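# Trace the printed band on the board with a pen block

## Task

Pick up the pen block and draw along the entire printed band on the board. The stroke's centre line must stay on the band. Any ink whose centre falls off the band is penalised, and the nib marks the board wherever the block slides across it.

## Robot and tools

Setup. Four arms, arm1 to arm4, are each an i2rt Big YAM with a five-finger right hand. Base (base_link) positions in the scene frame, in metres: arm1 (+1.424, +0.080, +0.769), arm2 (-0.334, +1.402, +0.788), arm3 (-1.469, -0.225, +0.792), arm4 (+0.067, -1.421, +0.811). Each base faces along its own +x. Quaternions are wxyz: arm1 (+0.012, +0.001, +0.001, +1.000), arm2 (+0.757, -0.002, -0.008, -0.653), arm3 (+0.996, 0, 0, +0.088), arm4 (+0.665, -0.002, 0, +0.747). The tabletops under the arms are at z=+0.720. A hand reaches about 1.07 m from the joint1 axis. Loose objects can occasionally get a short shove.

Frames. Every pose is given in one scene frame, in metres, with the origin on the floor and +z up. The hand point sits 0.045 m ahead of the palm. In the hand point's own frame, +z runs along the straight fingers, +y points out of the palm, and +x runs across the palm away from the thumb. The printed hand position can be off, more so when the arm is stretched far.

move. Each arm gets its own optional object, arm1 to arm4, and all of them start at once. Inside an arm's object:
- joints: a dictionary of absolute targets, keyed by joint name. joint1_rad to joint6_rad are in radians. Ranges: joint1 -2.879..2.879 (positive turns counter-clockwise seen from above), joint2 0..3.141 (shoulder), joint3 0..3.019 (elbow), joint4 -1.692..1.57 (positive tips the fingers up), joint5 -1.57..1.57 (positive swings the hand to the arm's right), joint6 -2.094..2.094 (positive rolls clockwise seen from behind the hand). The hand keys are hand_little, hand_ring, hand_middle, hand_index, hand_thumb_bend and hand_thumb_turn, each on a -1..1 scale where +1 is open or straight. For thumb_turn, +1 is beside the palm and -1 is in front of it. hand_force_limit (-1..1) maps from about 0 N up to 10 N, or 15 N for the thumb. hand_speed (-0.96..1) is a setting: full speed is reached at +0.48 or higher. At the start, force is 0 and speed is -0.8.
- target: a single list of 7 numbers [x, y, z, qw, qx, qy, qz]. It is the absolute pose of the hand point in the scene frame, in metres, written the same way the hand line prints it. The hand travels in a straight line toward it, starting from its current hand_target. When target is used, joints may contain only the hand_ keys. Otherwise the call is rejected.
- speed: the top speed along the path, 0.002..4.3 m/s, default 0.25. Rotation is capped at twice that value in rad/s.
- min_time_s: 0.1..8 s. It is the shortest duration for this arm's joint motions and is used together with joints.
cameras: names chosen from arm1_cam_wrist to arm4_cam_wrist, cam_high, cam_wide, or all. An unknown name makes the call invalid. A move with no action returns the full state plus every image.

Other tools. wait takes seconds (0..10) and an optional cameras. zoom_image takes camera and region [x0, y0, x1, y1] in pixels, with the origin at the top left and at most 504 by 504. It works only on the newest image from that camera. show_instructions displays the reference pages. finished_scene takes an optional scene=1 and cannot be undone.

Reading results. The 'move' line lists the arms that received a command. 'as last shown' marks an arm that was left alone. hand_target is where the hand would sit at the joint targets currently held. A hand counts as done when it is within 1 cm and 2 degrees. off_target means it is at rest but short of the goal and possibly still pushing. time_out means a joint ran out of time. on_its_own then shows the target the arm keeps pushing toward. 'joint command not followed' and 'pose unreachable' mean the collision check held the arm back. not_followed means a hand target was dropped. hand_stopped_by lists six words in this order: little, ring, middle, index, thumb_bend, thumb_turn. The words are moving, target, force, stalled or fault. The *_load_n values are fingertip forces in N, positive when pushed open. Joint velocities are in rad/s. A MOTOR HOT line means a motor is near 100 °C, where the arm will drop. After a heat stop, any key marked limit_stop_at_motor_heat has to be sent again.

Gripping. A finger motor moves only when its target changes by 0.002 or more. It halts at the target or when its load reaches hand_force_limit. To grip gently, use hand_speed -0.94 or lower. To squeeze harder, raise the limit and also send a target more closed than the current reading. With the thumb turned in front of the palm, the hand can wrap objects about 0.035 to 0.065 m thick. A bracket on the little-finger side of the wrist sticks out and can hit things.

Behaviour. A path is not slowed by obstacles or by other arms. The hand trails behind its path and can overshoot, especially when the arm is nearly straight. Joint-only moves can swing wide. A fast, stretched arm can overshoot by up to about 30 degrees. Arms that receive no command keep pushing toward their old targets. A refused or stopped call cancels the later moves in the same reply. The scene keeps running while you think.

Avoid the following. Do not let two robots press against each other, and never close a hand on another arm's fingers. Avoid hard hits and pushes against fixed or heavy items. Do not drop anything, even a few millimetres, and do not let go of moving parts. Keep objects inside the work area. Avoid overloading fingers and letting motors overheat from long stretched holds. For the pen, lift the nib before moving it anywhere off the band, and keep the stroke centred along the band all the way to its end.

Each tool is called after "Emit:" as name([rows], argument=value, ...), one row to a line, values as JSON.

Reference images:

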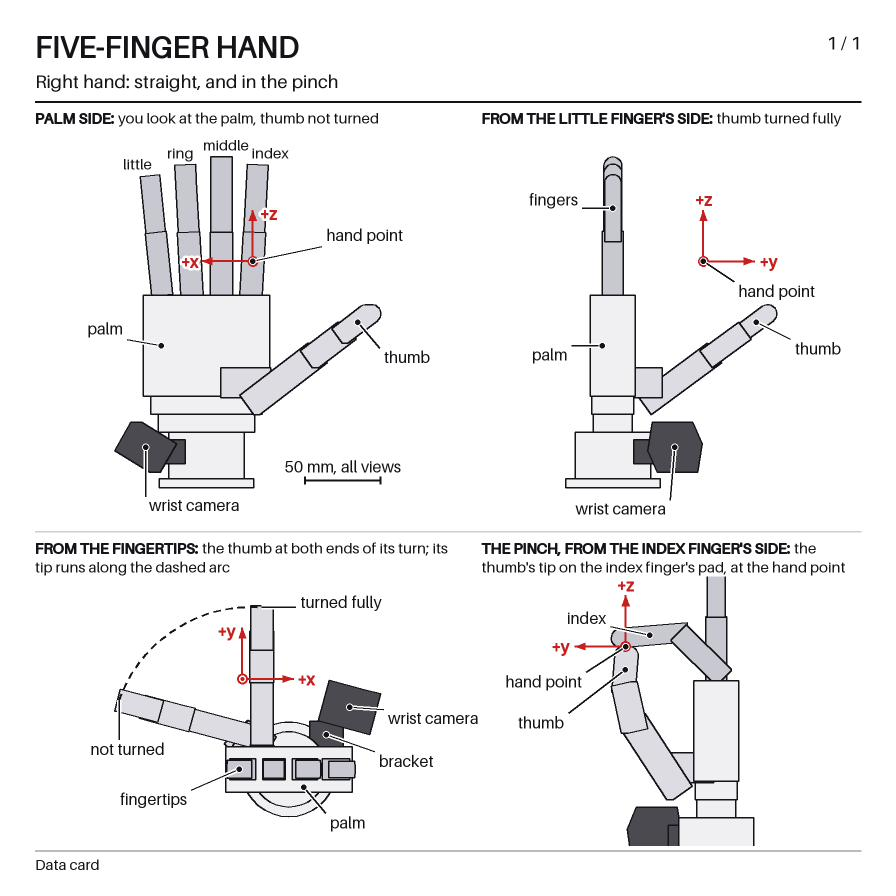

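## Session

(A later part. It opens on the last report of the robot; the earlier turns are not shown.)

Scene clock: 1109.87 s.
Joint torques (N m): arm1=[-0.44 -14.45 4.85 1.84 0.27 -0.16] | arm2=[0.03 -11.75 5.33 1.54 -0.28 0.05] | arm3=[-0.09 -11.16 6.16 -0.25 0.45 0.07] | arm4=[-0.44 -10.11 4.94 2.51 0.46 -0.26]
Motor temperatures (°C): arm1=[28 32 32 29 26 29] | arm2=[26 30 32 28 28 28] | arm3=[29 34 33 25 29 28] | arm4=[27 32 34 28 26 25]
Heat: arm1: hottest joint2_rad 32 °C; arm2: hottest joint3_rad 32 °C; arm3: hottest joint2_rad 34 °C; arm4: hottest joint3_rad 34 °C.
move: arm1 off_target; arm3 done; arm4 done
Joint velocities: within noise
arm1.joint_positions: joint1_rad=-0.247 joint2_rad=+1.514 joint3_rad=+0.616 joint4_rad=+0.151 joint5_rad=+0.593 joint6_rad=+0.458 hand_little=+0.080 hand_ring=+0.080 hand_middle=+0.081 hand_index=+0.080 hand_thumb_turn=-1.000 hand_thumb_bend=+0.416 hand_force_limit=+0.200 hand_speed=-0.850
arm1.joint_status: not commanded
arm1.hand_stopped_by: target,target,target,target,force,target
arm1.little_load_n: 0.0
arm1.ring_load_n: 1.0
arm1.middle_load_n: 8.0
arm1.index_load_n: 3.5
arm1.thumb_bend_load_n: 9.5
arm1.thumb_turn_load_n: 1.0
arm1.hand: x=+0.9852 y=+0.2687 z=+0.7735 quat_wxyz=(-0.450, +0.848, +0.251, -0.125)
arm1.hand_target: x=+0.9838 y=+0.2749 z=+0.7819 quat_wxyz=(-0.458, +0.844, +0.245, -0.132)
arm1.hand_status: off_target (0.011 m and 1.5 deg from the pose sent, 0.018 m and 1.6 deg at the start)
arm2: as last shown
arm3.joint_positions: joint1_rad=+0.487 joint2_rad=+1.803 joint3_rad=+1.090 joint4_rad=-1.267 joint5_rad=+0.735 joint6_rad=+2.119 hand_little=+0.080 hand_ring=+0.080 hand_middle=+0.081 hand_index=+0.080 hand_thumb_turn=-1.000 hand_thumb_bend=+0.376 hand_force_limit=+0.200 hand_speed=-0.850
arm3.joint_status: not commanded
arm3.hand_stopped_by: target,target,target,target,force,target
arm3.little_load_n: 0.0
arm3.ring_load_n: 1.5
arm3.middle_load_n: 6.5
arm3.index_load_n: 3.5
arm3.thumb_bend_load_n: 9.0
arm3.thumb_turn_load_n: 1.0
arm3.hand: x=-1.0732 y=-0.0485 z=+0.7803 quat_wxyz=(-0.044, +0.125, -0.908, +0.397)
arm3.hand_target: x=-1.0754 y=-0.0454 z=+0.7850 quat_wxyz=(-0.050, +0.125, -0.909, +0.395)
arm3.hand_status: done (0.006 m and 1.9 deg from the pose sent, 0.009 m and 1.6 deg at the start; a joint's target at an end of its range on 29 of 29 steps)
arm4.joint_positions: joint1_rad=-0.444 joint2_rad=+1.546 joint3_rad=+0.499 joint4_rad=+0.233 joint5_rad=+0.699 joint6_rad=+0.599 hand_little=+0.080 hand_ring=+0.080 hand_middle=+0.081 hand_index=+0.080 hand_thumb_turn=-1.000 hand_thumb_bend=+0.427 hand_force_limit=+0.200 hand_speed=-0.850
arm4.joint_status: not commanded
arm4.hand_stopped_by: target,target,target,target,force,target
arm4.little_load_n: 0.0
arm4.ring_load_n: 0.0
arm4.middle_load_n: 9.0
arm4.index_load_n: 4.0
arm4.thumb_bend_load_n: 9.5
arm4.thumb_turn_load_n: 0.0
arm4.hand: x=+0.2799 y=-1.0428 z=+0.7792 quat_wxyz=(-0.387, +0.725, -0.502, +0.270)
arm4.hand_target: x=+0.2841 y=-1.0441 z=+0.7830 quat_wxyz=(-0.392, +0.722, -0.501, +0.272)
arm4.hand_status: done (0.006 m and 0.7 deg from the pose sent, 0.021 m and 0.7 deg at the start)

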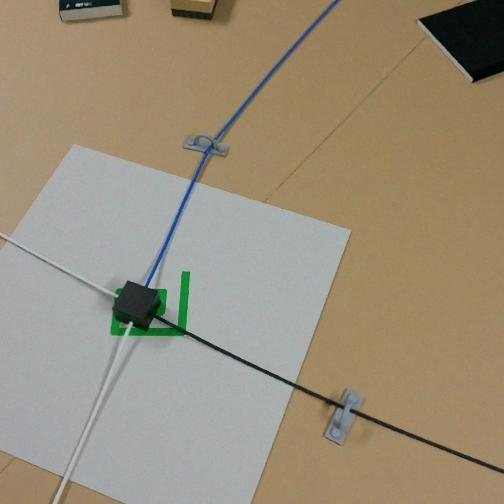

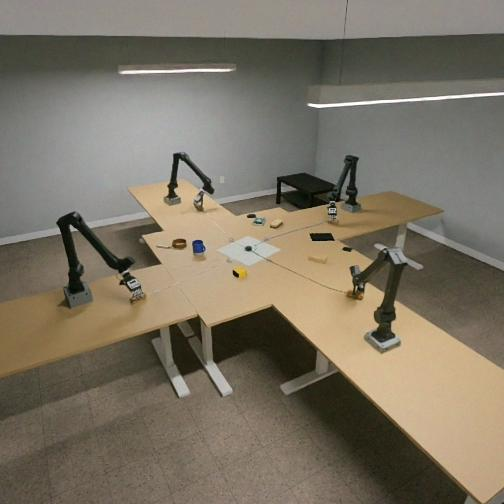

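Emit:
move(arm1={"target": [0.9875, 0.2761, 0.7820, 0.4584, -0.8441, -0.2445, 0.1328], "speed": 0.05}, arm2={"target": [-0.0890, 0.9856, 0.7860, 0.2203, -0.4057, 0.7795, -0.4233], "speed": 0.05}, cameras=["cam_high"])

Emit:
zoom_image(camera="cam_high", region=[90, 250, 210, 370])

Scene clock: 1161.77 s.
Joint torques (N m): arm1=[-0.62 -14.39 4.71 1.78 0.31 -0.19] | arm2=[0.09 -11.58 5.24 1.72 -0.29 0.06] | arm3=[0.62 -12.04 6.23 -0.09 0.45 0.05] | arm4=[-0.15 -10.23 4.88 2.65 0.45 -0.23]
Motor temperatures (°C): arm1=[28 32 32 29 26 29] | arm2=[26 30 32 28 28 28] | arm3=[29 34 33 25 29 28] | arm4=[27 31 34 28 26 25]
Heat: arm1: hottest joint2_rad 32 °C; arm2: hottest joint3_rad 32 °C; arm3: hottest joint2_rad 34 °C; arm4: hottest joint3_rad 34 °C.
move: arm1 done; arm2 done
Joint velocities: within noise
arm1.joint_positions: joint1_rad=-0.250 joint2_rad=+1.507 joint3_rad=+0.609 joint4_rad=+0.157 joint5_rad=+0.588 joint6_rad=+0.456 hand_little=+0.080 hand_ring=+0.080 hand_middle=+0.081 hand_index=+0.080 hand_thumb_turn=-1.000 hand_thumb_bend=+0.416 hand_force_limit=+0.200 hand_speed=-0.850
arm1.joint_status: not commanded
arm1.hand_stopped_by: target,target,target,target,force,target
arm1.little_load_n: 0.0
arm1.ring_load_n: 1.0
arm1.middle_load_n: 7.5
arm1.index_load_n: 4.0
arm1.thumb_bend_load_n: 10.0
arm1.thumb_turn_load_n: 1.0
arm1.hand: x=+0.9868 y=+0.2690 z=+0.7748 quat_wxyz=(-0.450, +0.848, +0.250, -0.128)
arm1.hand_target: x=+0.9875 y=+0.2761 z=+0.7820 quat_wxyz=(-0.458, +0.844, +0.244, -0.132)
arm1.hand_status: done (0.010 m and 1.3 deg from the pose sent, 0.011 m and 1.5 deg at the start)
arm2.joint_positions: joint1_rad=+0.165 joint2_rad=+1.631 joint3_rad=+0.687 joint4_rad=+0.240 joint5_rad=-0.523 joint6_rad=-0.402 hand_little=+0.080 hand_ring=+0.080 hand_middle=+0.081 hand_index=+0.080 hand_thumb_turn=-1.000 hand_thumb_bend=+0.356 hand_force_limit=+0.200 hand_speed=-0.850
arm2.joint_status: not commanded
arm2.hand_stopped_by: target,target,target,target,force,target
arm2.little_load_n: 0.0
arm2.ring_load_n: 4.0
arm2.middle_load_n: 5.0
arm2.index_load_n: 3.5
arm2.thumb_bend_load_n: 9.0
arm2.thumb_turn_load_n: 4.5
arm2.hand: x=-0.0918 y=+0.9804 z=+0.7846 quat_wxyz=(-0.217, +0.407, -0.780, +0.423)
arm2.hand_target: x=-0.0890 y=+0.9856 z=+0.7860 quat_wxyz=(-0.220, +0.406, -0.780, +0.423)
arm2.hand_status: done (0.006 m and 0.4 deg from the pose sent, 0.010 m and 0.4 deg at the start)
arm3, arm4: as last shown
arm3.middle_load_n: 7.0
arm3.thumb_turn_load_n: 1.5
arm4.middle_load_n: 8.5

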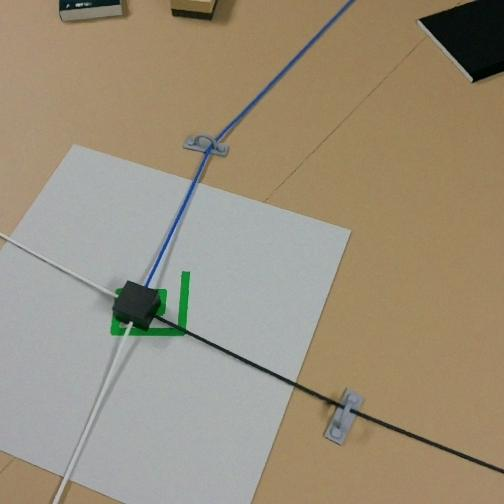

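Scaled by 4.200 from the camera's image (finer frame: 720x720).

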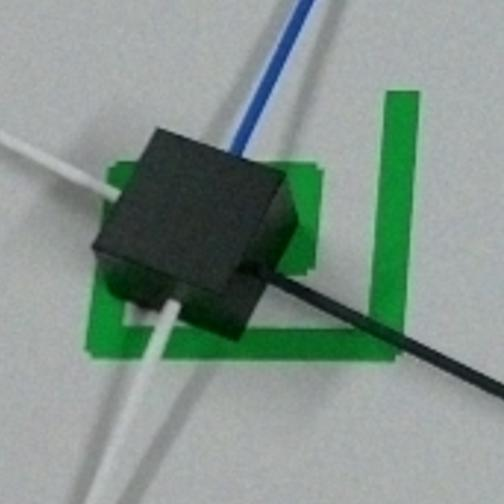

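Emit:
move(arm1={"target": [0.9922, 0.2776, 0.7820, 0.4584, -0.8441, -0.2445, 0.1328], "speed": 0.05}, arm2={"target": [-0.0892, 0.9906, 0.7860, 0.2203, -0.4057, 0.7795, -0.4233], "speed": 0.05}, cameras=["cam_high"])

Emit:
zoom_image(camera="cam_high", region=[90, 250, 210, 370])

Scene clock: 1169.23 s.
Joint torques (N m): arm1=[-0.79 -14.15 4.55 1.69 0.36 -0.24] | arm2=[0.09 -11.34 4.89 1.87 -0.35 0.08] | arm3=[0.5 -10.99 6.26 -0.03 0.43 0.06] | arm4=[-0.62 -10.05 4.7 2.48 0.45 -0.25]
Motor temperatures (°C): arm1=[28 32 32 29 26 29] | arm2=[26 30 32 28 28 28] | arm3=[29 34 33 25 29 28] | arm4=[27 31 34 28 26 25]
Heat: arm1: hottest joint2_rad 32 °C; arm2: hottest joint3_rad 32 °C; arm3: hottest joint2_rad 34 °C; arm4: hottest joint3_rad 34 °C.
move: arm1 done; arm2 done
Joint velocities: within noise
arm1.joint_positions: joint1_rad=-0.256 joint2_rad=+1.496 joint3_rad=+0.600 joint4_rad=+0.166 joint5_rad=+0.580 joint6_rad=+0.455 hand_little=+0.080 hand_ring=+0.080 hand_middle=+0.081 hand_index=+0.080 hand_thumb_turn=-1.000 hand_thumb_bend=+0.416 hand_force_limit=+0.200 hand_speed=-0.850
arm1.joint_status: not commanded
arm1.hand_stopped_by: target,target,target,target,force,target
arm1.little_load_n: 0.0
arm1.ring_load_n: 0.5
arm1.middle_load_n: 8.0
arm1.index_load_n: 4.0
arm1.thumb_bend_load_n: 9.5
arm1.thumb_turn_load_n: 2.0
arm1.hand: x=+0.9884 y=+0.2696 z=+0.7769 quat_wxyz=(-0.451, +0.847, +0.248, -0.133)
arm1.hand_target: x=+0.9921 y=+0.2775 z=+0.7820 quat_wxyz=(-0.458, +0.844, +0.244, -0.133)
arm1.hand_status: done (0.010 m and 1.0 deg from the pose sent, 0.013 m and 1.3 deg at the start)
arm2.joint_positions: joint1_rad=+0.167 joint2_rad=+1.619 joint3_rad=+0.678 joint4_rad=+0.240 joint5_rad=-0.519 joint6_rad=-0.402 hand_little=+0.080 hand_ring=+0.080 hand_middle=+0.081 hand_index=+0.080 hand_thumb_turn=-1.000 hand_thumb_bend=+0.356 hand_force_limit=+0.200 hand_speed=-0.850
arm2.joint_status: not commanded
arm2.hand_stopped_by: target,target,target,target,force,target
arm2.little_load_n: 0.5
arm2.ring_load_n: 4.0
arm2.middle_load_n: 5.0
arm2.index_load_n: 3.5
arm2.thumb_bend_load_n: 9.0
arm2.thumb_turn_load_n: 3.5
arm2.hand: x=-0.0925 y=+0.9833 z=+0.7863 quat_wxyz=(-0.215, +0.408, -0.779, +0.424)
arm2.hand_target: x=-0.0893 y=+0.9905 z=+0.7859 quat_wxyz=(-0.220, +0.406, -0.780, +0.423)
arm2.hand_status: done (0.008 m and 0.6 deg from the pose sent, 0.011 m and 0.4 deg at the start)
arm3, arm4: as last shown
arm3.joint_positions: joint1_rad=+0.487 joint2_rad=+1.803 joint3_rad=+1.090 joint4_rad=-1.267 joint5_rad=+0.735 joint6_rad=+2.121 hand_little=+0.080 hand_ring=+0.080 hand_middle=+0.081 hand_index=+0.080 hand_thumb_turn=-1.000 hand_thumb_bend=+0.376 hand_force_limit=+0.200 hand_speed=-0.850
arm3.middle_load_n: 6.5
arm3.thumb_bend_load_n: 8.5
arm3.hand: x=-1.0731 y=-0.0485 z=+0.7803 quat_wxyz=(-0.044, +0.125, -0.908, +0.397)
arm4.joint_positions: joint1_rad=-0.444 joint2_rad=+1.546 joint3_rad=+0.499 joint4_rad=+0.233 joint5_rad=+0.698 joint6_rad=+0.599 hand_little=+0.080 hand_ring=+0.080 hand_middle=+0.081 hand_index=+0.080 hand_thumb_turn=-1.000 hand_thumb_bend=+0.427 hand_force_limit=+0.200 hand_speed=-0.850
arm4.hand: x=+0.2798 y=-1.0427 z=+0.7791 quat_wxyz=(-0.387, +0.725, -0.502, +0.270)
arm4.hand_target: x=+0.2841 y=-1.0440 z=+0.7830 quat_wxyz=(-0.392, +0.722, -0.501, +0.272)

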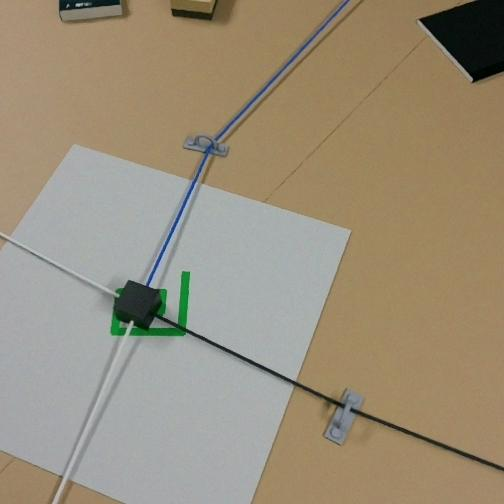

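Scaled by 4.200 from the camera's image (finer frame: 720x720).

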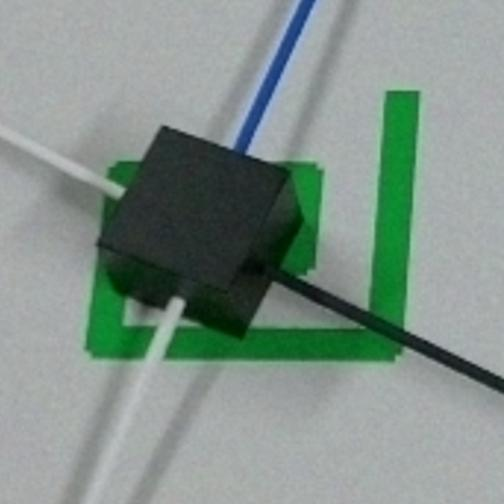

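Emit:
move(arm1={"target": [0.9979, 0.2793, 0.7820, 0.4584, -0.8441, -0.2445, 0.1328], "speed": 0.04}, arm2={"target": [-0.0893, 0.9925, 0.7860, 0.2203, -0.4057, 0.7795, -0.4233], "speed": 0.04}, arm3={"target": [-1.0644, -0.0458, 0.7850, 0.0496, -0.1114, 0.9067, -0.4037], "speed": 0.04}, arm4={"target": [0.2829, -1.0387, 0.7830, 0.3921, -0.7220, 0.5009, -0.2720], "speed": 0.04}, cameras=["cam_high"])

Emit:
zoom_image(camera="cam_high", region=[90, 250, 210, 370])

Scene clock: 1202.43 s.
Joint torques (N m): arm1=[-1.03 -13.86 4.38 1.57 0.43 -0.3] | arm2=[0.21 -11.28 4.83 1.81 -0.35 0.08] | arm3=[-1.03 -9.82 8.68 -0.27 0.53 0.02] | arm4=[0.26 -9.58 5.94 2.17 0.69 -0.15]
Motor temperatures (°C): arm1=[28 32 32 29 26 29] | arm2=[26 30 32 28 28 28] | arm3=[29 34 33 25 29 28] | arm4=[27 31 34 28 26 25]
Heat: arm1: hottest joint2_rad 32 °C; arm2: hottest joint3_rad 32 °C; arm3: hottest joint2_rad 34 °C; arm4: hottest joint3_rad 34 °C.
move: arm1 off_target; arm2 done; arm3 done; arm4 done
Joint velocities: within noise
arm1.joint_positions: joint1_rad=-0.262 joint2_rad=+1.484 joint3_rad=+0.589 joint4_rad=+0.175 joint5_rad=+0.571 joint6_rad=+0.454 hand_little=+0.080 hand_ring=+0.080 hand_middle=+0.081 hand_index=+0.080 hand_thumb_turn=-1.000 hand_thumb_bend=+0.416 hand_force_limit=+0.200 hand_speed=-0.850
arm1.joint_status: not commanded
arm1.hand_stopped_by: target,target,target,target,force,target
arm1.little_load_n: 0.0
arm1.ring_load_n: 0.5
arm1.middle_load_n: 8.0
arm1.index_load_n: 4.0
arm1.thumb_bend_load_n: 9.5
arm1.thumb_turn_load_n: 2.5
arm1.hand: x=+0.9910 y=+0.2704 z=+0.7790 quat_wxyz=(-0.451, +0.847, +0.245, -0.138)
arm1.hand_target: x=+0.9979 y=+0.2792 z=+0.7819 quat_wxyz=(-0.458, +0.844, +0.244, -0.132)
arm1.hand_status: off_target (0.012 m and 1.1 deg from the pose sent, 0.014 m and 1.0 deg at the start)
arm2.joint_positions: joint1_rad=+0.168 joint2_rad=+1.615 joint3_rad=+0.673 joint4_rad=+0.243 joint5_rad=-0.518 joint6_rad=-0.402 hand_little=+0.080 hand_ring=+0.080 hand_middle=+0.081 hand_index=+0.080 hand_thumb_turn=-1.000 hand_thumb_bend=+0.356 hand_force_limit=+0.200 hand_speed=-0.850
arm2.joint_status: not commanded
arm2.hand_stopped_by: target,target,target,target,force,target
arm2.little_load_n: 0.5
arm2.ring_load_n: 4.0
arm2.middle_load_n: 5.0
arm2.index_load_n: 3.5
arm2.thumb_bend_load_n: 9.0
arm2.thumb_turn_load_n: 3.5
arm2.hand: x=-0.0927 y=+0.9844 z=+0.7866 quat_wxyz=(-0.215, +0.408, -0.779, +0.425)
arm2.hand_target: x=-0.0894 y=+0.9924 z=+0.7859 quat_wxyz=(-0.220, +0.406, -0.780, +0.423)
arm2.hand_status: done (0.009 m and 0.7 deg from the pose sent, 0.010 m and 0.6 deg at the start)
arm3.joint_positions: joint1_rad=+0.487 joint2_rad=+1.803 joint3_rad=+1.090 joint4_rad=-1.267 joint5_rad=+0.743 joint6_rad=+2.123 hand_little=+0.080 hand_ring=+0.080 hand_middle=+0.081 hand_index=+0.080 hand_thumb_turn=-1.000 hand_thumb_bend=+0.376 hand_force_limit=+0.200 hand_speed=-0.850
arm3.joint_status: not commanded
arm3.hand_stopped_by: target,target,target,target,force,target
arm3.little_load_n: 0.0
arm3.ring_load_n: 1.5
arm3.middle_load_n: 7.0
arm3.index_load_n: 3.5
arm3.thumb_bend_load_n: 8.5
arm3.thumb_turn_load_n: 1.5
arm3.hand: x=-1.0719 y=-0.0493 z=+0.7811 quat_wxyz=(-0.047, +0.124, -0.907, +0.400)
arm3.hand_target: x=-1.0643 y=-0.0462 z=+0.7851 quat_wxyz=(-0.050, +0.120, -0.908, +0.398)
arm3.hand_status: done (0.009 m and 1.6 deg from the pose sent, 0.010 m and 1.8 deg at the start; a joint's target at an end of its range on 29 of 29 steps)
arm4.joint_positions: joint1_rad=-0.444 joint2_rad=+1.546 joint3_rad=+0.499 joint4_rad=+0.233 joint5_rad=+0.698 joint6_rad=+0.599 hand_little=+0.080 hand_ring=+0.080 hand_middle=+0.081 hand_index=+0.080 hand_thumb_turn=-1.000 hand_thumb_bend=+0.427 hand_force_limit=+0.200 hand_speed=-0.850
arm4.joint_status: not commanded
arm4.hand_stopped_by: target,target,target,target,force,target
arm4.little_load_n: 0.0
arm4.ring_load_n: -0.5
arm4.middle_load_n: 9.0
arm4.index_load_n: 4.0
arm4.thumb_bend_load_n: 9.5
arm4.thumb_turn_load_n: 0.5
arm4.hand: x=+0.2799 y=-1.0428 z=+0.7792 quat_wxyz=(-0.387, +0.725, -0.502, +0.270)
arm4.hand_target: x=+0.2829 y=-1.0387 z=+0.7831 quat_wxyz=(-0.392, +0.722, -0.501, +0.272)
arm4.hand_status: done (0.006 m and 0.7 deg from the pose sent, 0.006 m and 0.8 deg at the start)

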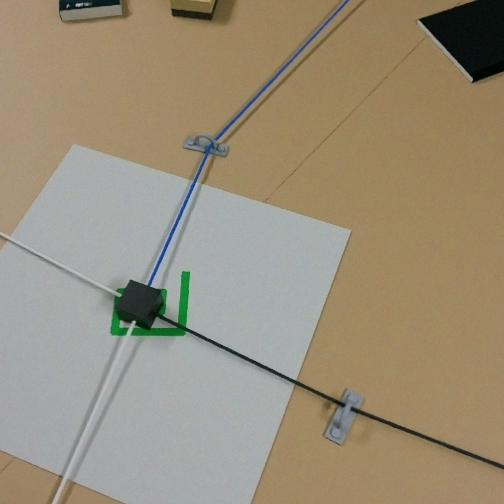

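Scaled by 4.200 from the camera's image (finer frame: 720x720).

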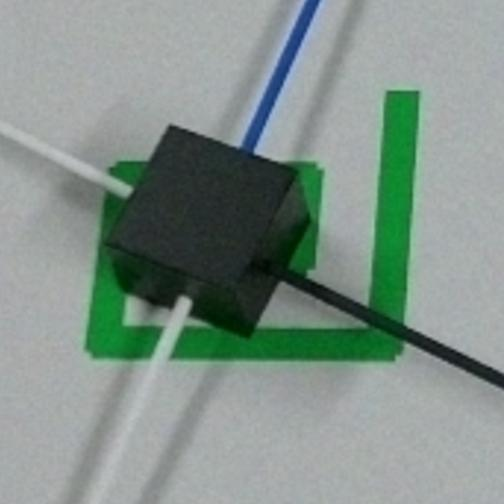

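Emit:
move(arm1={"target": [1.0065, 0.2820, 0.7820, 0.4584, -0.8441, -0.2445, 0.1328], "speed": 0.04}, arm2={"target": [-0.0894, 0.9945, 0.7860, 0.2203, -0.4057, 0.7795, -0.4233], "speed": 0.04}, arm3={"target": [-1.0521, -0.0466, 0.7850, 0.0496, -0.1114, 0.9067, -0.4037], "speed": 0.04}, arm4={"target": [0.2812, -1.0312, 0.7830, 0.3921, -0.7220, 0.5009, -0.2720], "speed": 0.04}, cameras=["cam_high"])

Emit:
zoom_image(camera="cam_high", region=[90, 250, 210, 370])

Scene clock: 1231.20 s.
Joint torques (N m): arm1=[-0.85 -13.63 4.52 1.65 0.37 -0.26] | arm2=[0.26 -11.22 4.7 1.76 -0.38 0.09] | arm3=[-1.26 -9.17 9.28 -0.43 0.58 0.02] | arm4=[0.97 -8.41 7.46 1.59 0.77 -0.03]
Motor temperatures (°C): arm1=[28 32 32 29 26 29] | arm2=[26 30 32 28 28 28] | arm3=[29 34 34 25 29 28] | arm4=[27 31 34 28 26 25]
Heat: arm1: hottest joint2_rad 32 °C; arm2: hottest joint3_rad 32 °C; arm3: hottest joint2_rad 34 °C; arm4: hottest joint3_rad 34 °C.
move: arm1 done; arm2 done; arm3 done; arm4 off_target
Joint velocities: within noise
arm1.joint_positions: joint1_rad=-0.280 joint2_rad=+1.467 joint3_rad=+0.566 joint4_rad=+0.183 joint5_rad=+0.561 joint6_rad=+0.438 hand_little=+0.080 hand_ring=+0.080 hand_middle=+0.081 hand_index=+0.080 hand_thumb_turn=-1.000 hand_thumb_bend=+0.416 hand_force_limit=+0.200 hand_speed=-0.850
arm1.joint_status: not commanded
arm1.hand_stopped_by: target,target,target,target,force,target
arm1.little_load_n: 0.0
arm1.ring_load_n: 0.5
arm1.middle_load_n: 7.5
arm1.index_load_n: 4.0
arm1.thumb_bend_load_n: 9.5
arm1.thumb_turn_load_n: 2.0
arm1.hand: x=+1.0021 y=+0.2740 z=+0.7773 quat_wxyz=(-0.450, +0.847, +0.247, -0.134)
arm1.hand_target: x=+1.0065 y=+0.2819 z=+0.7819 quat_wxyz=(-0.458, +0.844, +0.244, -0.133)
arm1.hand_status: done (0.010 m and 1.0 deg from the pose sent, 0.020 m and 1.1 deg at the start)
arm2.joint_positions: joint1_rad=+0.169 joint2_rad=+1.611 joint3_rad=+0.670 joint4_rad=+0.247 joint5_rad=-0.516 joint6_rad=-0.402 hand_little=+0.080 hand_ring=+0.080 hand_middle=+0.081 hand_index=+0.080 hand_thumb_turn=-1.000 hand_thumb_bend=+0.356 hand_force_limit=+0.200 hand_speed=-0.850
arm2.joint_status: not commanded
arm2.hand_stopped_by: target,target,target,target,force,target
arm2.little_load_n: 0.5
arm2.ring_load_n: 4.5
arm2.middle_load_n: 5.0
arm2.index_load_n: 3.0
arm2.thumb_bend_load_n: 9.0
arm2.thumb_turn_load_n: 3.5
arm2.hand: x=-0.0926 y=+0.9850 z=+0.7877 quat_wxyz=(-0.214, +0.408, -0.778, +0.427)
arm2.hand_target: x=-0.0894 y=+0.9944 z=+0.7859 quat_wxyz=(-0.220, +0.406, -0.780, +0.423)
arm2.hand_status: done (0.010 m and 0.9 deg from the pose sent, 0.011 m and 0.7 deg at the start)
arm3.joint_positions: joint1_rad=+0.475 joint2_rad=+1.809 joint3_rad=+1.117 joint4_rad=-1.273 joint5_rad=+0.751 joint6_rad=+2.123 hand_little=+0.080 hand_ring=+0.080 hand_middle=+0.081 hand_index=+0.080 hand_thumb_turn=-1.000 hand_thumb_bend=+0.376 hand_force_limit=+0.200 hand_speed=-0.850
arm3.joint_status: not commanded
arm3.hand_stopped_by: target,target,target,target,force,target
arm3.little_load_n: 0.0
arm3.ring_load_n: 1.5
arm3.middle_load_n: 6.5
arm3.index_load_n: 4.0
arm3.thumb_bend_load_n: 9.0
arm3.thumb_turn_load_n: 1.5
arm3.hand: x=-1.0599 y=-0.0485 z=+0.7865 quat_wxyz=(-0.053, +0.116, -0.908, +0.400)
arm3.hand_target: x=-1.0522 y=-0.0469 z=+0.7850 quat_wxyz=(-0.050, +0.114, -0.907, +0.402)
arm3.hand_status: done (0.008 m and 0.8 deg from the pose sent, 0.020 m and 1.6 deg at the start; a joint's target at an end of its range on 29 of 29 steps)
arm4.joint_positions: joint1_rad=-0.438 joint2_rad=+1.547 joint3_rad=+0.499 joint4_rad=+0.233 joint5_rad=+0.704 joint6_rad=+0.599 hand_little=+0.080 hand_ring=+0.080 hand_middle=+0.081 hand_index=+0.080 hand_thumb_turn=-1.000 hand_thumb_bend=+0.427 hand_force_limit=+0.200 hand_speed=-0.850
arm4.joint_status: not commanded
arm4.hand_stopped_by: target,target,target,target,force,target
arm4.little_load_n: 0.0
arm4.ring_load_n: 0.0
arm4.middle_load_n: 9.0
arm4.index_load_n: 4.0
arm4.thumb_bend_load_n: 9.5
arm4.thumb_turn_load_n: 0.5
arm4.hand: x=+0.2786 y=-1.0424 z=+0.7791 quat_wxyz=(-0.387, +0.725, -0.500, +0.271)
arm4.hand_target: x=+0.2810 y=-1.0314 z=+0.7832 quat_wxyz=(-0.392, +0.722, -0.501, +0.272)
arm4.hand_status: off_target (0.012 m and 0.7 deg from the pose sent, 0.012 m and 0.7 deg at the start)

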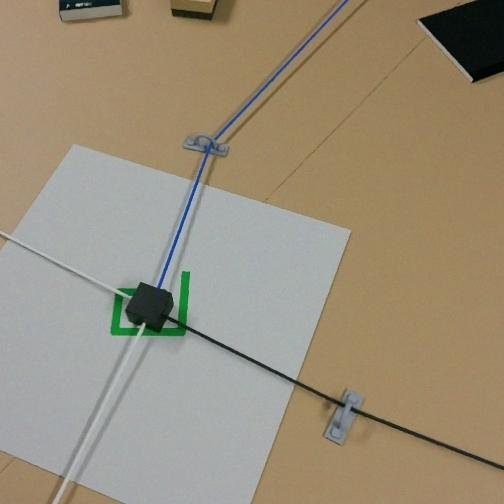

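Scaled by 4.200 from the camera's image (finer frame: 720x720).

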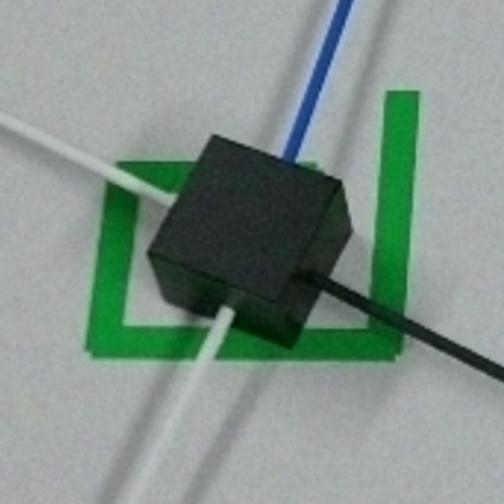

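Emit:
move(arm1={"target": [1.0127, 0.2839, 0.7820, 0.4584, -0.8441, -0.2445, 0.1328], "speed": 0.04}, arm2={"target": [-0.0896, 0.9985, 0.7860, 0.2203, -0.4057, 0.7795, -0.4233], "speed": 0.04}, arm3={"target": [-1.0422, -0.0472, 0.7850, 0.0496, -0.1114, 0.9067, -0.4037], "speed": 0.04}, arm4={"target": [0.2790, -1.0214, 0.7830, 0.3921, -0.7220, 0.5009, -0.2720], "speed": 0.04}, cameras=["cam_high"])

Emit:
zoom_image(camera="cam_high", region=[90, 250, 210, 370])

Scene clock: 1264.87 s.
Joint torques (N m): arm1=[-0.73 -13.45 4.53 1.73 0.35 -0.27] | arm2=[0.26 -11.05 4.71 1.78 -0.37 0.11] | arm3=[-0.67 -8.76 9.36 -0.44 0.61 -0.1] | arm4=[1.2 -8.88 7.84 1.36 0.71 0.02]
Motor temperatures (°C): arm1=[28 32 31 29 26 29] | arm2=[26 30 32 28 28 28] | arm3=[29 34 35 25 29 28] | arm4=[27 31 35 28 26 25]
Heat: arm1: hottest joint2_rad 32 °C; arm2: hottest joint3_rad 32 °C; arm3: hottest joint3_rad 35 °C; arm4: hottest joint3_rad 35 °C.
move: arm1 done; arm2 done; arm3 done; arm4 off_target
Joint velocities: within noise
arm1.joint_positions: joint1_rad=-0.292 joint2_rad=+1.455 joint3_rad=+0.551 joint4_rad=+0.188 joint5_rad=+0.553 joint6_rad=+0.428 hand_little=+0.080 hand_ring=+0.080 hand_middle=+0.081 hand_index=+0.080 hand_thumb_turn=-1.000 hand_thumb_bend=+0.416 hand_force_limit=+0.200 hand_speed=-0.850
arm1.joint_status: not commanded
arm1.hand_stopped_by: target,target,target,target,force,target
arm1.little_load_n: 0.0
arm1.ring_load_n: 0.5
arm1.middle_load_n: 8.0
arm1.index_load_n: 4.0
arm1.thumb_bend_load_n: 9.5
arm1.thumb_turn_load_n: 2.0
arm1.hand: x=+1.0091 y=+0.2763 z=+0.7768 quat_wxyz=(-0.450, +0.848, +0.247, -0.133)
arm1.hand_target: x=+1.0125 y=+0.2838 z=+0.7820 quat_wxyz=(-0.458, +0.844, +0.244, -0.133)
arm1.hand_status: done (0.010 m and 1.1 deg from the pose sent, 0.015 m and 1.0 deg at the start)
arm2.joint_positions: joint1_rad=+0.172 joint2_rad=+1.603 joint3_rad=+0.658 joint4_rad=+0.250 joint5_rad=-0.514 joint6_rad=-0.402 hand_little=+0.080 hand_ring=+0.080 hand_middle=+0.081 hand_index=+0.080 hand_thumb_turn=-1.000 hand_thumb_bend=+0.356 hand_force_limit=+0.200 hand_speed=-0.850
arm2.joint_status: not commanded
arm2.hand_stopped_by: target,target,target,target,force,target
arm2.little_load_n: 1.0
arm2.ring_load_n: 4.0
arm2.middle_load_n: 5.0
arm2.index_load_n: 3.0
arm2.thumb_bend_load_n: 9.0
arm2.thumb_turn_load_n: 3.0
arm2.hand: x=-0.0930 y=+0.9896 z=+0.7871 quat_wxyz=(-0.214, +0.409, -0.778, +0.426)
arm2.hand_target: x=-0.0897 y=+0.9985 z=+0.7858 quat_wxyz=(-0.220, +0.406, -0.780, +0.423)
arm2.hand_status: done (0.010 m and 0.9 deg from the pose sent, 0.014 m and 0.9 deg at the start)
arm3.joint_positions: joint1_rad=+0.463 joint2_rad=+1.824 joint3_rad=+1.140 joint4_rad=-1.277 joint5_rad=+0.756 joint6_rad=+2.123 hand_little=+0.080 hand_ring=+0.080 hand_middle=+0.081 hand_index=+0.080 hand_thumb_turn=-1.000 hand_thumb_bend=+0.376 hand_force_limit=+0.200 hand_speed=-0.850
arm3.joint_status: not commanded
arm3.hand_stopped_by: target,target,target,target,force,target
arm3.little_load_n: 0.0
arm3.ring_load_n: 1.5
arm3.middle_load_n: 6.5
arm3.index_load_n: 3.5
arm3.thumb_bend_load_n: 8.5
arm3.thumb_turn_load_n: 1.5
arm3.hand: x=-1.0509 y=-0.0492 z=+0.7865 quat_wxyz=(-0.053, +0.111, -0.908, +0.401)
arm3.hand_target: x=-1.0425 y=-0.0473 z=+0.7850 quat_wxyz=(-0.050, +0.112, -0.907, +0.404)
arm3.hand_status: done (0.009 m and 0.5 deg from the pose sent, 0.018 m and 0.8 deg at the start)
arm4.joint_positions: joint1_rad=-0.424 joint2_rad=+1.565 joint3_rad=+0.520 joint4_rad=+0.218 joint5_rad=+0.717 joint6_rad=+0.605 hand_little=+0.080 hand_ring=+0.080 hand_middle=+0.081 hand_index=+0.080 hand_thumb_turn=-1.000 hand_thumb_bend=+0.427 hand_force_limit=+0.200 hand_speed=-0.850
arm4.joint_status: not commanded
arm4.hand_stopped_by: target,target,target,target,force,target
arm4.little_load_n: 0.0
arm4.ring_load_n: 0.0
arm4.middle_load_n: 8.5
arm4.index_load_n: 4.0
arm4.thumb_bend_load_n: 9.5
arm4.thumb_turn_load_n: 0.5
arm4.hand: x=+0.2772 y=-1.0353 z=+0.7780 quat_wxyz=(-0.385, +0.727, -0.498, +0.274)
arm4.hand_target: x=+0.2788 y=-1.0217 z=+0.7833 quat_wxyz=(-0.392, +0.722, -0.501, +0.272)
arm4.hand_status: off_target (0.015 m and 1.0 deg from the pose sent, 0.021 m and 0.7 deg at the start)

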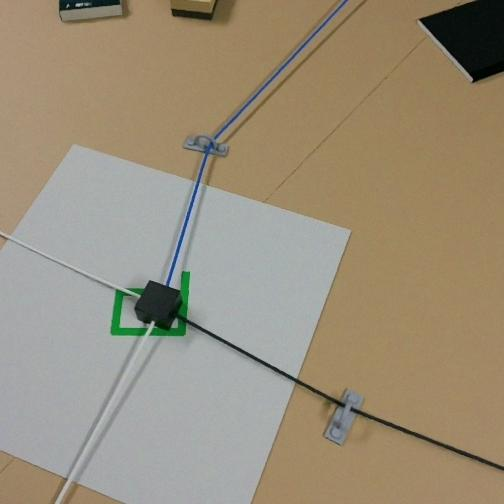

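Scaled by 4.200 from the camera's image (finer frame: 720x720).

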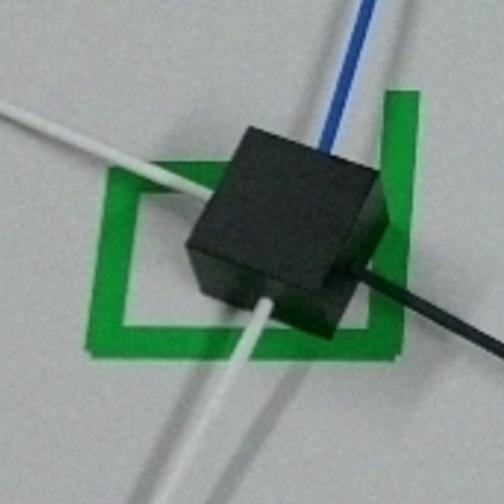

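Emit:
move(arm1={"target": [1.0149, 0.2846, 0.7820, 0.4584, -0.8441, -0.2445, 0.1328], "speed": 0.04}, arm2={"target": [-0.0896, 0.9995, 0.7860, 0.2203, -0.4057, 0.7795, -0.4233], "speed": 0.04}, arm3={"target": [-1.0515, -0.0470, 0.7850, 0.0496, -0.1114, 0.9067, -0.4037], "speed": 0.04}, arm4={"target": [0.2764, -1.0097, 0.7830, 0.3921, -0.7220, 0.5009, -0.2720], "speed": 0.04}, cameras=["cam_high", "cam_wide"])

Emit:
zoom_image(camera="cam_high", region=[90, 250, 210, 370])

Emit:
zoom_image(camera="cam_wide", region=[120, 200, 260, 310])

Scene clock: 1311.57 s.
Joint torques (N m): arm1=[-0.85 -13.33 4.52 1.72 0.35 -0.25] | arm2=[0.15 -11.05 4.89 1.8 -0.35 0.12] | arm3=[-0.26 -9.99 7.49 -0.53 0.42 0.03] | arm4=[1.08 -9.05 8.1 1.54 0.61 0.12]
Motor temperatures (°C): arm1=[28 32 32 29 26 29] | arm2=[26 30 32 28 28 28] | arm3=[29 34 36 25 29 28] | arm4=[27 31 36 28 26 25]
Heat: arm1: hottest joint2_rad 32 °C; arm2: hottest joint3_rad 32 °C; arm3: hottest joint3_rad 36 °C; arm4: hottest joint3_rad 36 °C.
move: arm1 done; arm2 done; arm3 done; arm4 off_target
Joint velocities: within noise
arm1.joint_positions: joint1_rad=-0.295 joint2_rad=+1.451 joint3_rad=+0.546 joint4_rad=+0.191 joint5_rad=+0.550 joint6_rad=+0.425 hand_little=+0.080 hand_ring=+0.080 hand_middle=+0.081 hand_index=+0.080 hand_thumb_turn=-1.000 hand_thumb_bend=+0.416 hand_force_limit=+0.200 hand_speed=-0.850
arm1.joint_status: not commanded
arm1.hand_stopped_by: target,target,target,target,force,target
arm1.little_load_n: 0.0
arm1.ring_load_n: 0.5
arm1.middle_load_n: 8.0
arm1.index_load_n: 4.0
arm1.thumb_bend_load_n: 9.5
arm1.thumb_turn_load_n: 2.0
arm1.hand: x=+1.0110 y=+0.2767 z=+0.7770 quat_wxyz=(-0.450, +0.847, +0.247, -0.133)
arm1.hand_target: x=+1.0149 y=+0.2846 z=+0.7819 quat_wxyz=(-0.458, +0.844, +0.244, -0.132)
arm1.hand_status: done (0.010 m and 1.1 deg from the pose sent, 0.011 m and 1.1 deg at the start)
arm2.joint_positions: joint1_rad=+0.174 joint2_rad=+1.602 joint3_rad=+0.653 joint4_rad=+0.250 joint5_rad=-0.514 joint6_rad=-0.402 hand_little=+0.080 hand_ring=+0.080 hand_middle=+0.081 hand_index=+0.080 hand_thumb_turn=-1.000 hand_thumb_bend=+0.356 hand_force_limit=+0.200 hand_speed=-0.850
arm2.joint_status: not commanded
arm2.hand_stopped_by: target,target,target,target,force,target
arm2.little_load_n: 0.5
arm2.ring_load_n: 4.0
arm2.middle_load_n: 5.0
arm2.index_load_n: 3.0
arm2.thumb_bend_load_n: 9.0
arm2.thumb_turn_load_n: 4.0
arm2.hand: x=-0.0930 y=+0.9920 z=+0.7860 quat_wxyz=(-0.214, +0.410, -0.778, +0.425)
arm2.hand_target: x=-0.0896 y=+0.9994 z=+0.7860 quat_wxyz=(-0.220, +0.406, -0.779, +0.423)
arm2.hand_status: done (0.008 m and 0.8 deg from the pose sent, 0.011 m and 0.9 deg at the start)
arm3.joint_positions: joint1_rad=+0.463 joint2_rad=+1.824 joint3_rad=+1.140 joint4_rad=-1.277 joint5_rad=+0.756 joint6_rad=+2.123 hand_little=+0.080 hand_ring=+0.080 hand_middle=+0.081 hand_index=+0.080 hand_thumb_turn=-1.000 hand_thumb_bend=+0.376 hand_force_limit=+0.200 hand_speed=-0.850
arm3.joint_status: not commanded
arm3.hand_stopped_by: target,target,target,target,force,target
arm3.little_load_n: 0.0
arm3.ring_load_n: 1.5
arm3.middle_load_n: 6.5
arm3.index_load_n: 3.5
arm3.thumb_bend_load_n: 9.0
arm3.thumb_turn_load_n: 1.5
arm3.hand: x=-1.0509 y=-0.0492 z=+0.7865 quat_wxyz=(-0.053, +0.111, -0.908, +0.401)
arm3.hand_target: x=-1.0515 y=-0.0471 z=+0.7850 quat_wxyz=(-0.050, +0.113, -0.907, +0.402)
arm3.hand_status: done (0.003 m and 0.5 deg from the pose sent, 0.003 m and 0.5 deg at the start; a joint's target at an end of its range on 19 of 27 steps)
arm4.joint_positions: joint1_rad=-0.409 joint2_rad=+1.584 joint3_rad=+0.547 joint4_rad=+0.193 joint5_rad=+0.731 joint6_rad=+0.617 hand_little=+0.080 hand_ring=+0.080 hand_middle=+0.081 hand_index=+0.080 hand_thumb_turn=-1.000 hand_thumb_bend=+0.427 hand_force_limit=+0.200 hand_speed=-0.850
arm4.joint_status: not commanded
arm4.hand_stopped_by: target,target,target,target,force,target
arm4.little_load_n: 0.0
arm4.ring_load_n: 0.0
arm4.middle_load_n: 9.0
arm4.index_load_n: 4.0
arm4.thumb_bend_load_n: 9.5
arm4.thumb_turn_load_n: 0.0
arm4.hand: x=+0.2752 y=-1.0272 z=+0.7764 quat_wxyz=(-0.381, +0.729, -0.497, +0.278)
arm4.hand_target: x=+0.2760 y=-1.0101 z=+0.7835 quat_wxyz=(-0.392, +0.722, -0.501, +0.272)
arm4.hand_status: off_target (0.019 m and 1.7 deg from the pose sent, 0.026 m and 1.0 deg at the start)

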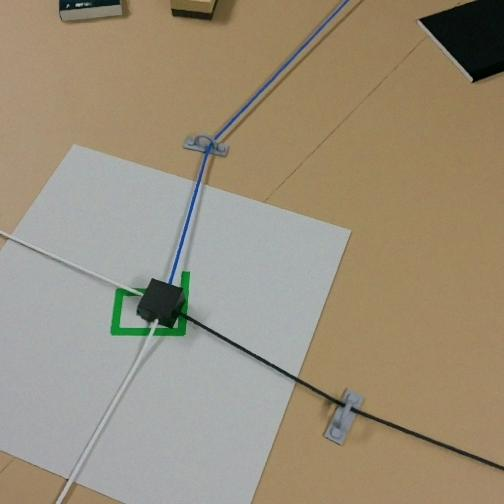

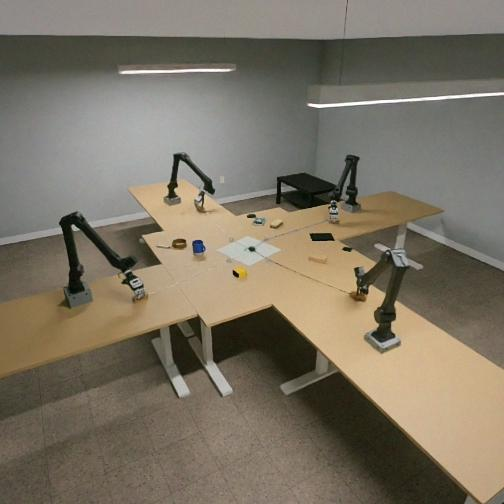

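Scaled by 4.200 from the camera's image (finer frame: 720x720).

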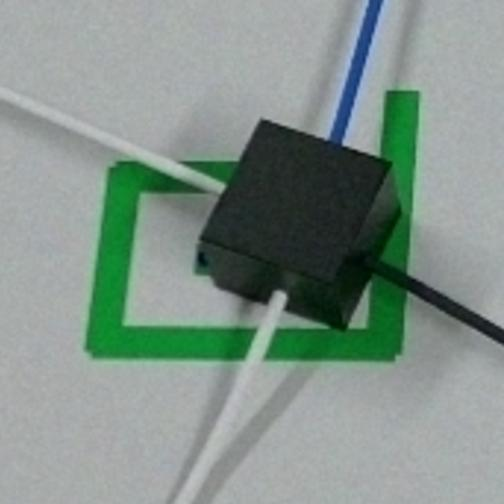

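Scaled by 3.600 from the camera's image (finer frame: 720x720).

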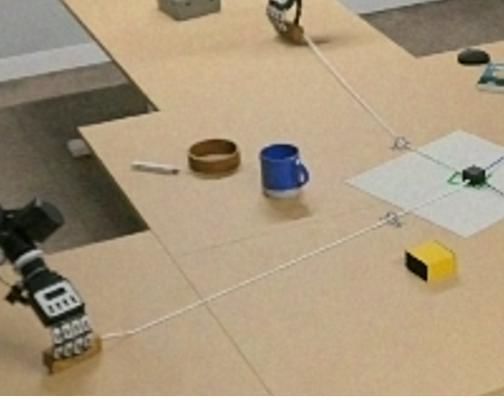

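Emit:
move(arm1={"target": [1.0011, 0.2802, 0.782, 0.4584, -0.8441, -0.2445, 0.1328], "speed": 0.04}, arm3={"target": [-1.0550, -0.0469, 0.785, 0.0496, -0.1114, 0.9067, -0.4037], "speed": 0.04}, cameras=["cam_high"])

Emit:
zoom_image(camera="cam_high", region=[90, 250, 210, 370])

Scene clock: 1352.93 s.
Joint torques (N m): arm1=[0.91 -11.05 6.75 1.09 0.69 -0.07] | arm2=[0.15 -11.11 4.88 1.83 -0.35 0.11] | arm3=[-0.03 -10.17 6.63 -0.42 0.36 0.07] | arm4=[1.14 -9.17 8.16 1.51 0.62 0.11]
Motor temperatures (°C): arm1=[28 32 32 29 26 29] | arm2=[26 30 31 27 28 28] | arm3=[29 34 35 25 29 28] | arm4=[27 31 35 28 26 25]
Heat: arm1: hottest joint2_rad 32 °C; arm2: hottest joint3_rad 31 °C; arm3: hottest joint3_rad 35 °C; arm4: hottest joint3_rad 35 °C.
move: arm1 off_target; arm3 done
Joint velocities: within noise
arm1.joint_positions: joint1_rad=-0.294 joint2_rad=+1.451 joint3_rad=+0.546 joint4_rad=+0.191 joint5_rad=+0.558 joint6_rad=+0.426 hand_little=+0.080 hand_ring=+0.080 hand_middle=+0.081 hand_index=+0.080 hand_thumb_turn=-1.000 hand_thumb_bend=+0.416 hand_force_limit=+0.200 hand_speed=-0.850
arm1.joint_status: not commanded
arm1.hand_stopped_by: target,target,target,target,force,target
arm1.little_load_n: 0.0
arm1.ring_load_n: 0.5
arm1.middle_load_n: 8.0
arm1.index_load_n: 4.0
arm1.thumb_bend_load_n: 9.5
arm1.thumb_turn_load_n: 2.0
arm1.hand: x=+1.0117 y=+0.2776 z=+0.7770 quat_wxyz=(-0.452, +0.847, +0.246, -0.131)
arm1.hand_target: x=+1.0013 y=+0.2800 z=+0.7822 quat_wxyz=(-0.458, +0.844, +0.245, -0.133)
arm1.hand_status: off_target (0.012 m and 0.8 deg from the pose sent, 0.012 m and 1.1 deg at the start)
arm2, arm4: as last shown
arm2.index_load_n: 3.5
arm2.thumb_turn_load_n: 3.5
arm2.hand: x=-0.0930 y=+0.9920 z=+0.7860 quat_wxyz=(-0.215, +0.409, -0.778, +0.425)
arm2.hand_target: x=-0.0897 y=+0.9994 z=+0.7860 quat_wxyz=(-0.220, +0.406, -0.779, +0.423)
arm3.joint_positions: joint1_rad=+0.463 joint2_rad=+1.824 joint3_rad=+1.140 joint4_rad=-1.277 joint5_rad=+0.755 joint6_rad=+2.123 hand_little=+0.080 hand_ring=+0.080 hand_middle=+0.081 hand_index=+0.080 hand_thumb_turn=-1.000 hand_thumb_bend=+0.376 hand_force_limit=+0.200 hand_speed=-0.850
arm3.joint_status: not commanded
arm3.hand_stopped_by: target,target,target,target,force,target
arm3.little_load_n: 0.0
arm3.ring_load_n: 1.5
arm3.middle_load_n: 6.5
arm3.index_load_n: 4.0
arm3.thumb_bend_load_n: 9.0
arm3.thumb_turn_load_n: 1.5
arm3.hand: x=-1.0510 y=-0.0491 z=+0.7864 quat_wxyz=(-0.053, +0.111, -0.908, +0.401)
arm3.hand_target: x=-1.0549 y=-0.0472 z=+0.7850 quat_wxyz=(-0.050, +0.115, -0.907, +0.402)
arm3.hand_status: done (0.005 m and 0.5 deg from the pose sent, 0.005 m and 0.5 deg at the start; a joint's target at an end of its range on 29 of 29 steps)
arm4.middle_load_n: 8.5
arm4.hand: x=+0.2752 y=-1.0272 z=+0.7764 quat_wxyz=(-0.381, +0.728, -0.497, +0.278)

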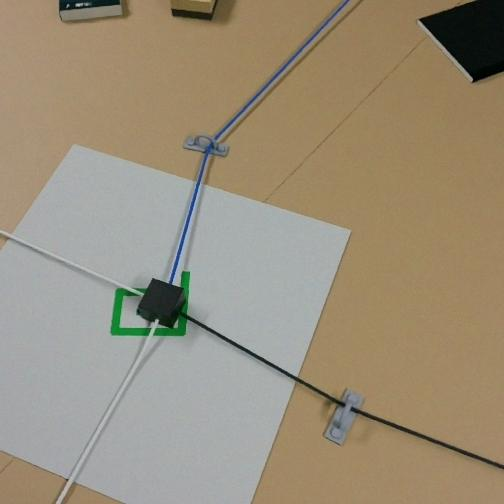

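Scaled by 4.200 from the camera's image (finer frame: 720x720).

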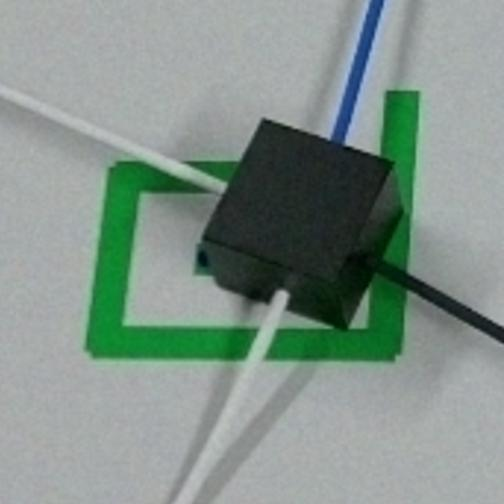

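Emit:
zoom_image(camera="cam_high", region=[130, 270, 200, 340])

Scaled by 7.200 from the camera's image (finer frame: 720x720).

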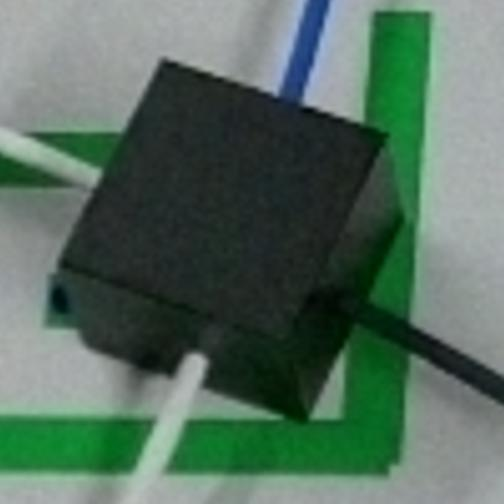

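Emit:
move(arm1={"target": [0.9954, 0.2784, 0.782, 0.4584, -0.8441, -0.2445, 0.1328], "speed": 0.04}, arm3={"target": [-1.0580, -0.0468, 0.785, 0.0496, -0.1114, 0.9067, -0.4037], "speed": 0.04}, cameras=["cam_high"])

Emit:
zoom_image(camera="cam_high", region=[110, 260, 200, 350])

Scene clock: 1420.43 s.
Joint torques (N m): arm1=[1.03 -11.34 7.42 0.8 0.61 -0.02] | arm2=[0.15 -11.11 4.88 1.83 -0.35 0.11] | arm3=[0.67 -10.87 5.91 -0.21 0.32 0.04] | arm4=[1.44 -9 8.28 1.52 0.61 0.1]
Motor temperatures (°C): arm1=[28 32 34 28 27 29] | arm2=[26 30 31 27 28 28] | arm3=[29 34 34 25 29 28] | arm4=[27 31 35 28 26 25]
Heat: arm1: hottest joint3_rad 34 °C; arm2: hottest joint3_rad 31 °C; arm3: hottest joint2_rad 34 °C; arm4: hottest joint3_rad 35 °C.
move: arm1 off_target; arm3 done
Joint velocities: within noise
arm1.joint_positions: joint1_rad=-0.286 joint2_rad=+1.463 joint3_rad=+0.548 joint4_rad=+0.191 joint5_rad=+0.569 joint6_rad=+0.428 hand_little=+0.080 hand_ring=+0.080 hand_middle=+0.081 hand_index=+0.080 hand_thumb_turn=-1.000 hand_thumb_bend=+0.416 hand_force_limit=+0.200 hand_speed=-0.850
arm1.joint_status: not commanded
arm1.hand_stopped_by: target,target,target,target,force,target
arm1.little_load_n: 0.5
arm1.ring_load_n: 0.5
arm1.middle_load_n: 7.5
arm1.index_load_n: 4.0
arm1.thumb_bend_load_n: 9.5
arm1.thumb_turn_load_n: 1.5
arm1.hand: x=+1.0113 y=+0.2760 z=+0.7733 quat_wxyz=(-0.452, +0.847, +0.248, -0.126)
arm1.hand_target: x=+0.9960 y=+0.2781 z=+0.7822 quat_wxyz=(-0.458, +0.844, +0.244, -0.133)
arm1.hand_status: off_target (0.018 m and 1.2 deg from the pose sent, 0.017 m and 0.8 deg at the start)
arm2, arm4: as last shown
arm2.index_load_n: 3.0
arm3.joint_positions: joint1_rad=+0.463 joint2_rad=+1.824 joint3_rad=+1.140 joint4_rad=-1.277 joint5_rad=+0.754 joint6_rad=+2.123 hand_little=+0.080 hand_ring=+0.080 hand_middle=+0.081 hand_index=+0.080 hand_thumb_turn=-1.000 hand_thumb_bend=+0.376 hand_force_limit=+0.200 hand_speed=-0.850
arm3.joint_status: not commanded
arm3.hand_stopped_by: target,target,target,target,force,target
arm3.little_load_n: 0.0
arm3.ring_load_n: 1.0
arm3.middle_load_n: 7.0
arm3.index_load_n: 3.5
arm3.thumb_bend_load_n: 9.0
arm3.thumb_turn_load_n: 1.5
arm3.hand: x=-1.0512 y=-0.0489 z=+0.7862 quat_wxyz=(-0.053, +0.111, -0.908, +0.400)
arm3.hand_target: x=-1.0579 y=-0.0471 z=+0.7850 quat_wxyz=(-0.050, +0.116, -0.907, +0.401)
arm3.hand_status: done (0.007 m and 0.5 deg from the pose sent, 0.008 m and 0.5 deg at the start; a joint's target at an end of its range on 28 of 28 steps)
arm4.middle_load_n: 9.0
arm4.index_load_n: 3.5

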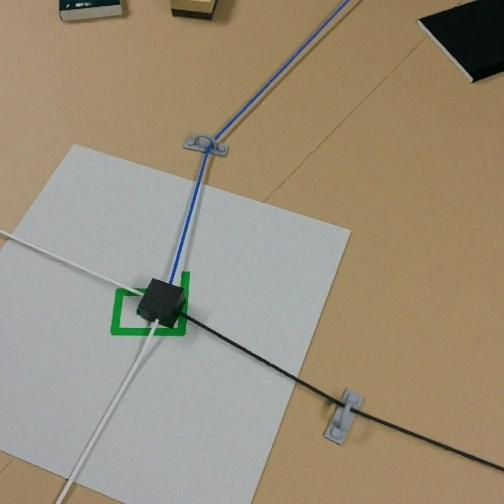

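Scaled by 5.600 from the camera's image (finer frame: 720x720).

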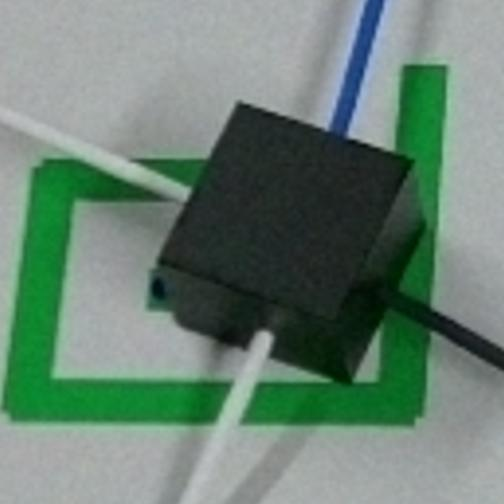

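Emit:
move(arm1={"target": [0.9910, 0.2768, 0.786, 0.4584, -0.8441, -0.2445, 0.1328], "speed": 0.04}, arm3={"target": [-1.0600, -0.0467, 0.785, 0.0496, -0.1114, 0.9067, -0.4037], "speed": 0.04}, cameras=["cam_high"])

Emit:
zoom_image(camera="cam_high", region=[110, 260, 200, 350])

Scene clock: 1430.07 s.
Joint torques (N m): arm1=[1.26 -11.63 7.64 0.66 0.56 0.02] | arm2=[0.09 -10.99 4.9 1.83 -0.35 0.07] | arm3=[0.97 -11.11 5.93 -0.18 0.32 0.02] | arm4=[1.08 -9.17 8.08 1.46 0.59 0.11]
Motor temperatures (°C): arm1=[28 32 33 28 27 29] | arm2=[26 30 31 27 28 28] | arm3=[29 34 34 25 29 28] | arm4=[27 31 35 28 26 25]
Heat: arm1: hottest joint3_rad 33 °C; arm2: hottest joint3_rad 31 °C; arm3: hottest joint2_rad 34 °C; arm4: hottest joint3_rad 35 °C.
move: arm1 off_target; arm3 done
Joint velocities: within noise
arm1.joint_positions: joint1_rad=-0.280 joint2_rad=+1.463 joint3_rad=+0.560 joint4_rad=+0.174 joint5_rad=+0.576 joint6_rad=+0.429 hand_little=+0.080 hand_ring=+0.080 hand_middle=+0.081 hand_index=+0.080 hand_thumb_turn=-1.000 hand_thumb_bend=+0.416 hand_force_limit=+0.200 hand_speed=-0.850
arm1.joint_status: not commanded
arm1.hand_stopped_by: target,target,target,target,force,target
arm1.little_load_n: 0.0
arm1.ring_load_n: 0.5
arm1.middle_load_n: 8.0
arm1.index_load_n: 4.0
arm1.thumb_bend_load_n: 9.5
arm1.thumb_turn_load_n: 1.5
arm1.hand: x=+1.0084 y=+0.2755 z=+0.7755 quat_wxyz=(-0.453, +0.847, +0.249, -0.123)
arm1.hand_target: x=+0.9915 y=+0.2766 z=+0.7864 quat_wxyz=(-0.458, +0.844, +0.244, -0.133)
arm1.hand_status: off_target (0.020 m and 1.4 deg from the pose sent, 0.024 m and 1.1 deg at the start)
arm2, arm4: as last shown
arm2.joint_positions: joint1_rad=+0.175 joint2_rad=+1.602 joint3_rad=+0.653 joint4_rad=+0.250 joint5_rad=-0.514 joint6_rad=-0.398 hand_little=+0.080 hand_ring=+0.080 hand_middle=+0.081 hand_index=+0.080 hand_thumb_turn=-1.000 hand_thumb_bend=+0.356 hand_force_limit=+0.200 hand_speed=-0.850
arm2.little_load_n: 0.0
arm2.index_load_n: 3.5
arm2.thumb_turn_load_n: 4.0
arm2.hand: x=-0.0923 y=+0.9924 z=+0.7861 quat_wxyz=(-0.216, +0.408, -0.779, +0.424)
arm2.hand_target: x=-0.0896 y=+0.9994 z=+0.7860 quat_wxyz=(-0.220, +0.406, -0.779, +0.423)
arm3.joint_positions: joint1_rad=+0.463 joint2_rad=+1.824 joint3_rad=+1.135 joint4_rad=-1.277 joint5_rad=+0.753 joint6_rad=+2.123 hand_little=+0.080 hand_ring=+0.080 hand_middle=+0.081 hand_index=+0.080 hand_thumb_turn=-1.000 hand_thumb_bend=+0.376 hand_force_limit=+0.200 hand_speed=-0.850
arm3.joint_status: not commanded
arm3.hand_stopped_by: target,target,target,target,force,target
arm3.little_load_n: 0.0
arm3.ring_load_n: 1.5
arm3.middle_load_n: 7.0
arm3.index_load_n: 4.0
arm3.thumb_bend_load_n: 9.0
arm3.thumb_turn_load_n: 1.5
arm3.hand: x=-1.0532 y=-0.0503 z=+0.7849 quat_wxyz=(-0.051, +0.112, -0.908, +0.401)
arm3.hand_target: x=-1.0597 y=-0.0470 z=+0.7850 quat_wxyz=(-0.050, +0.117, -0.908, +0.400)
arm3.hand_status: done (0.008 m and 0.3 deg from the pose sent, 0.009 m and 0.6 deg at the start; a joint's target at an end of its range on 29 of 29 steps)
arm4.middle_load_n: 8.5

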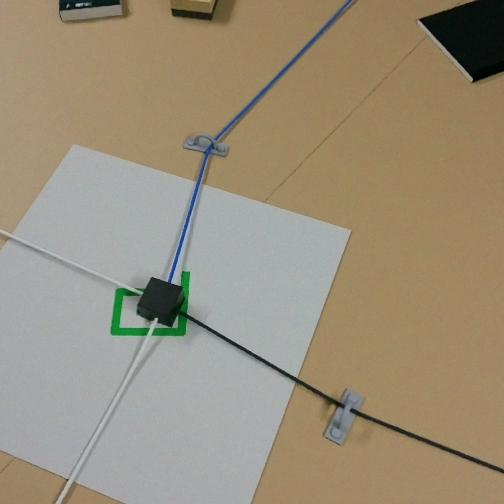

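Scaled by 5.600 from the camera's image (finer frame: 720x720).

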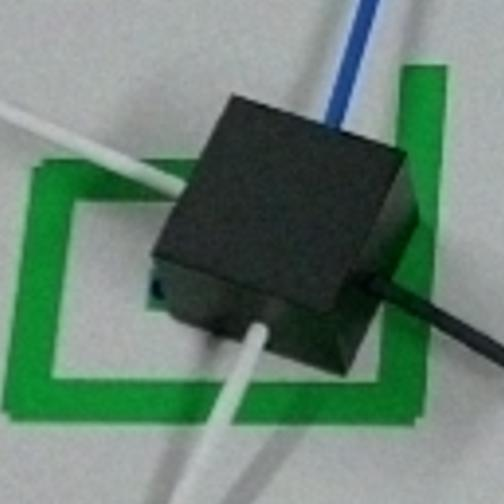

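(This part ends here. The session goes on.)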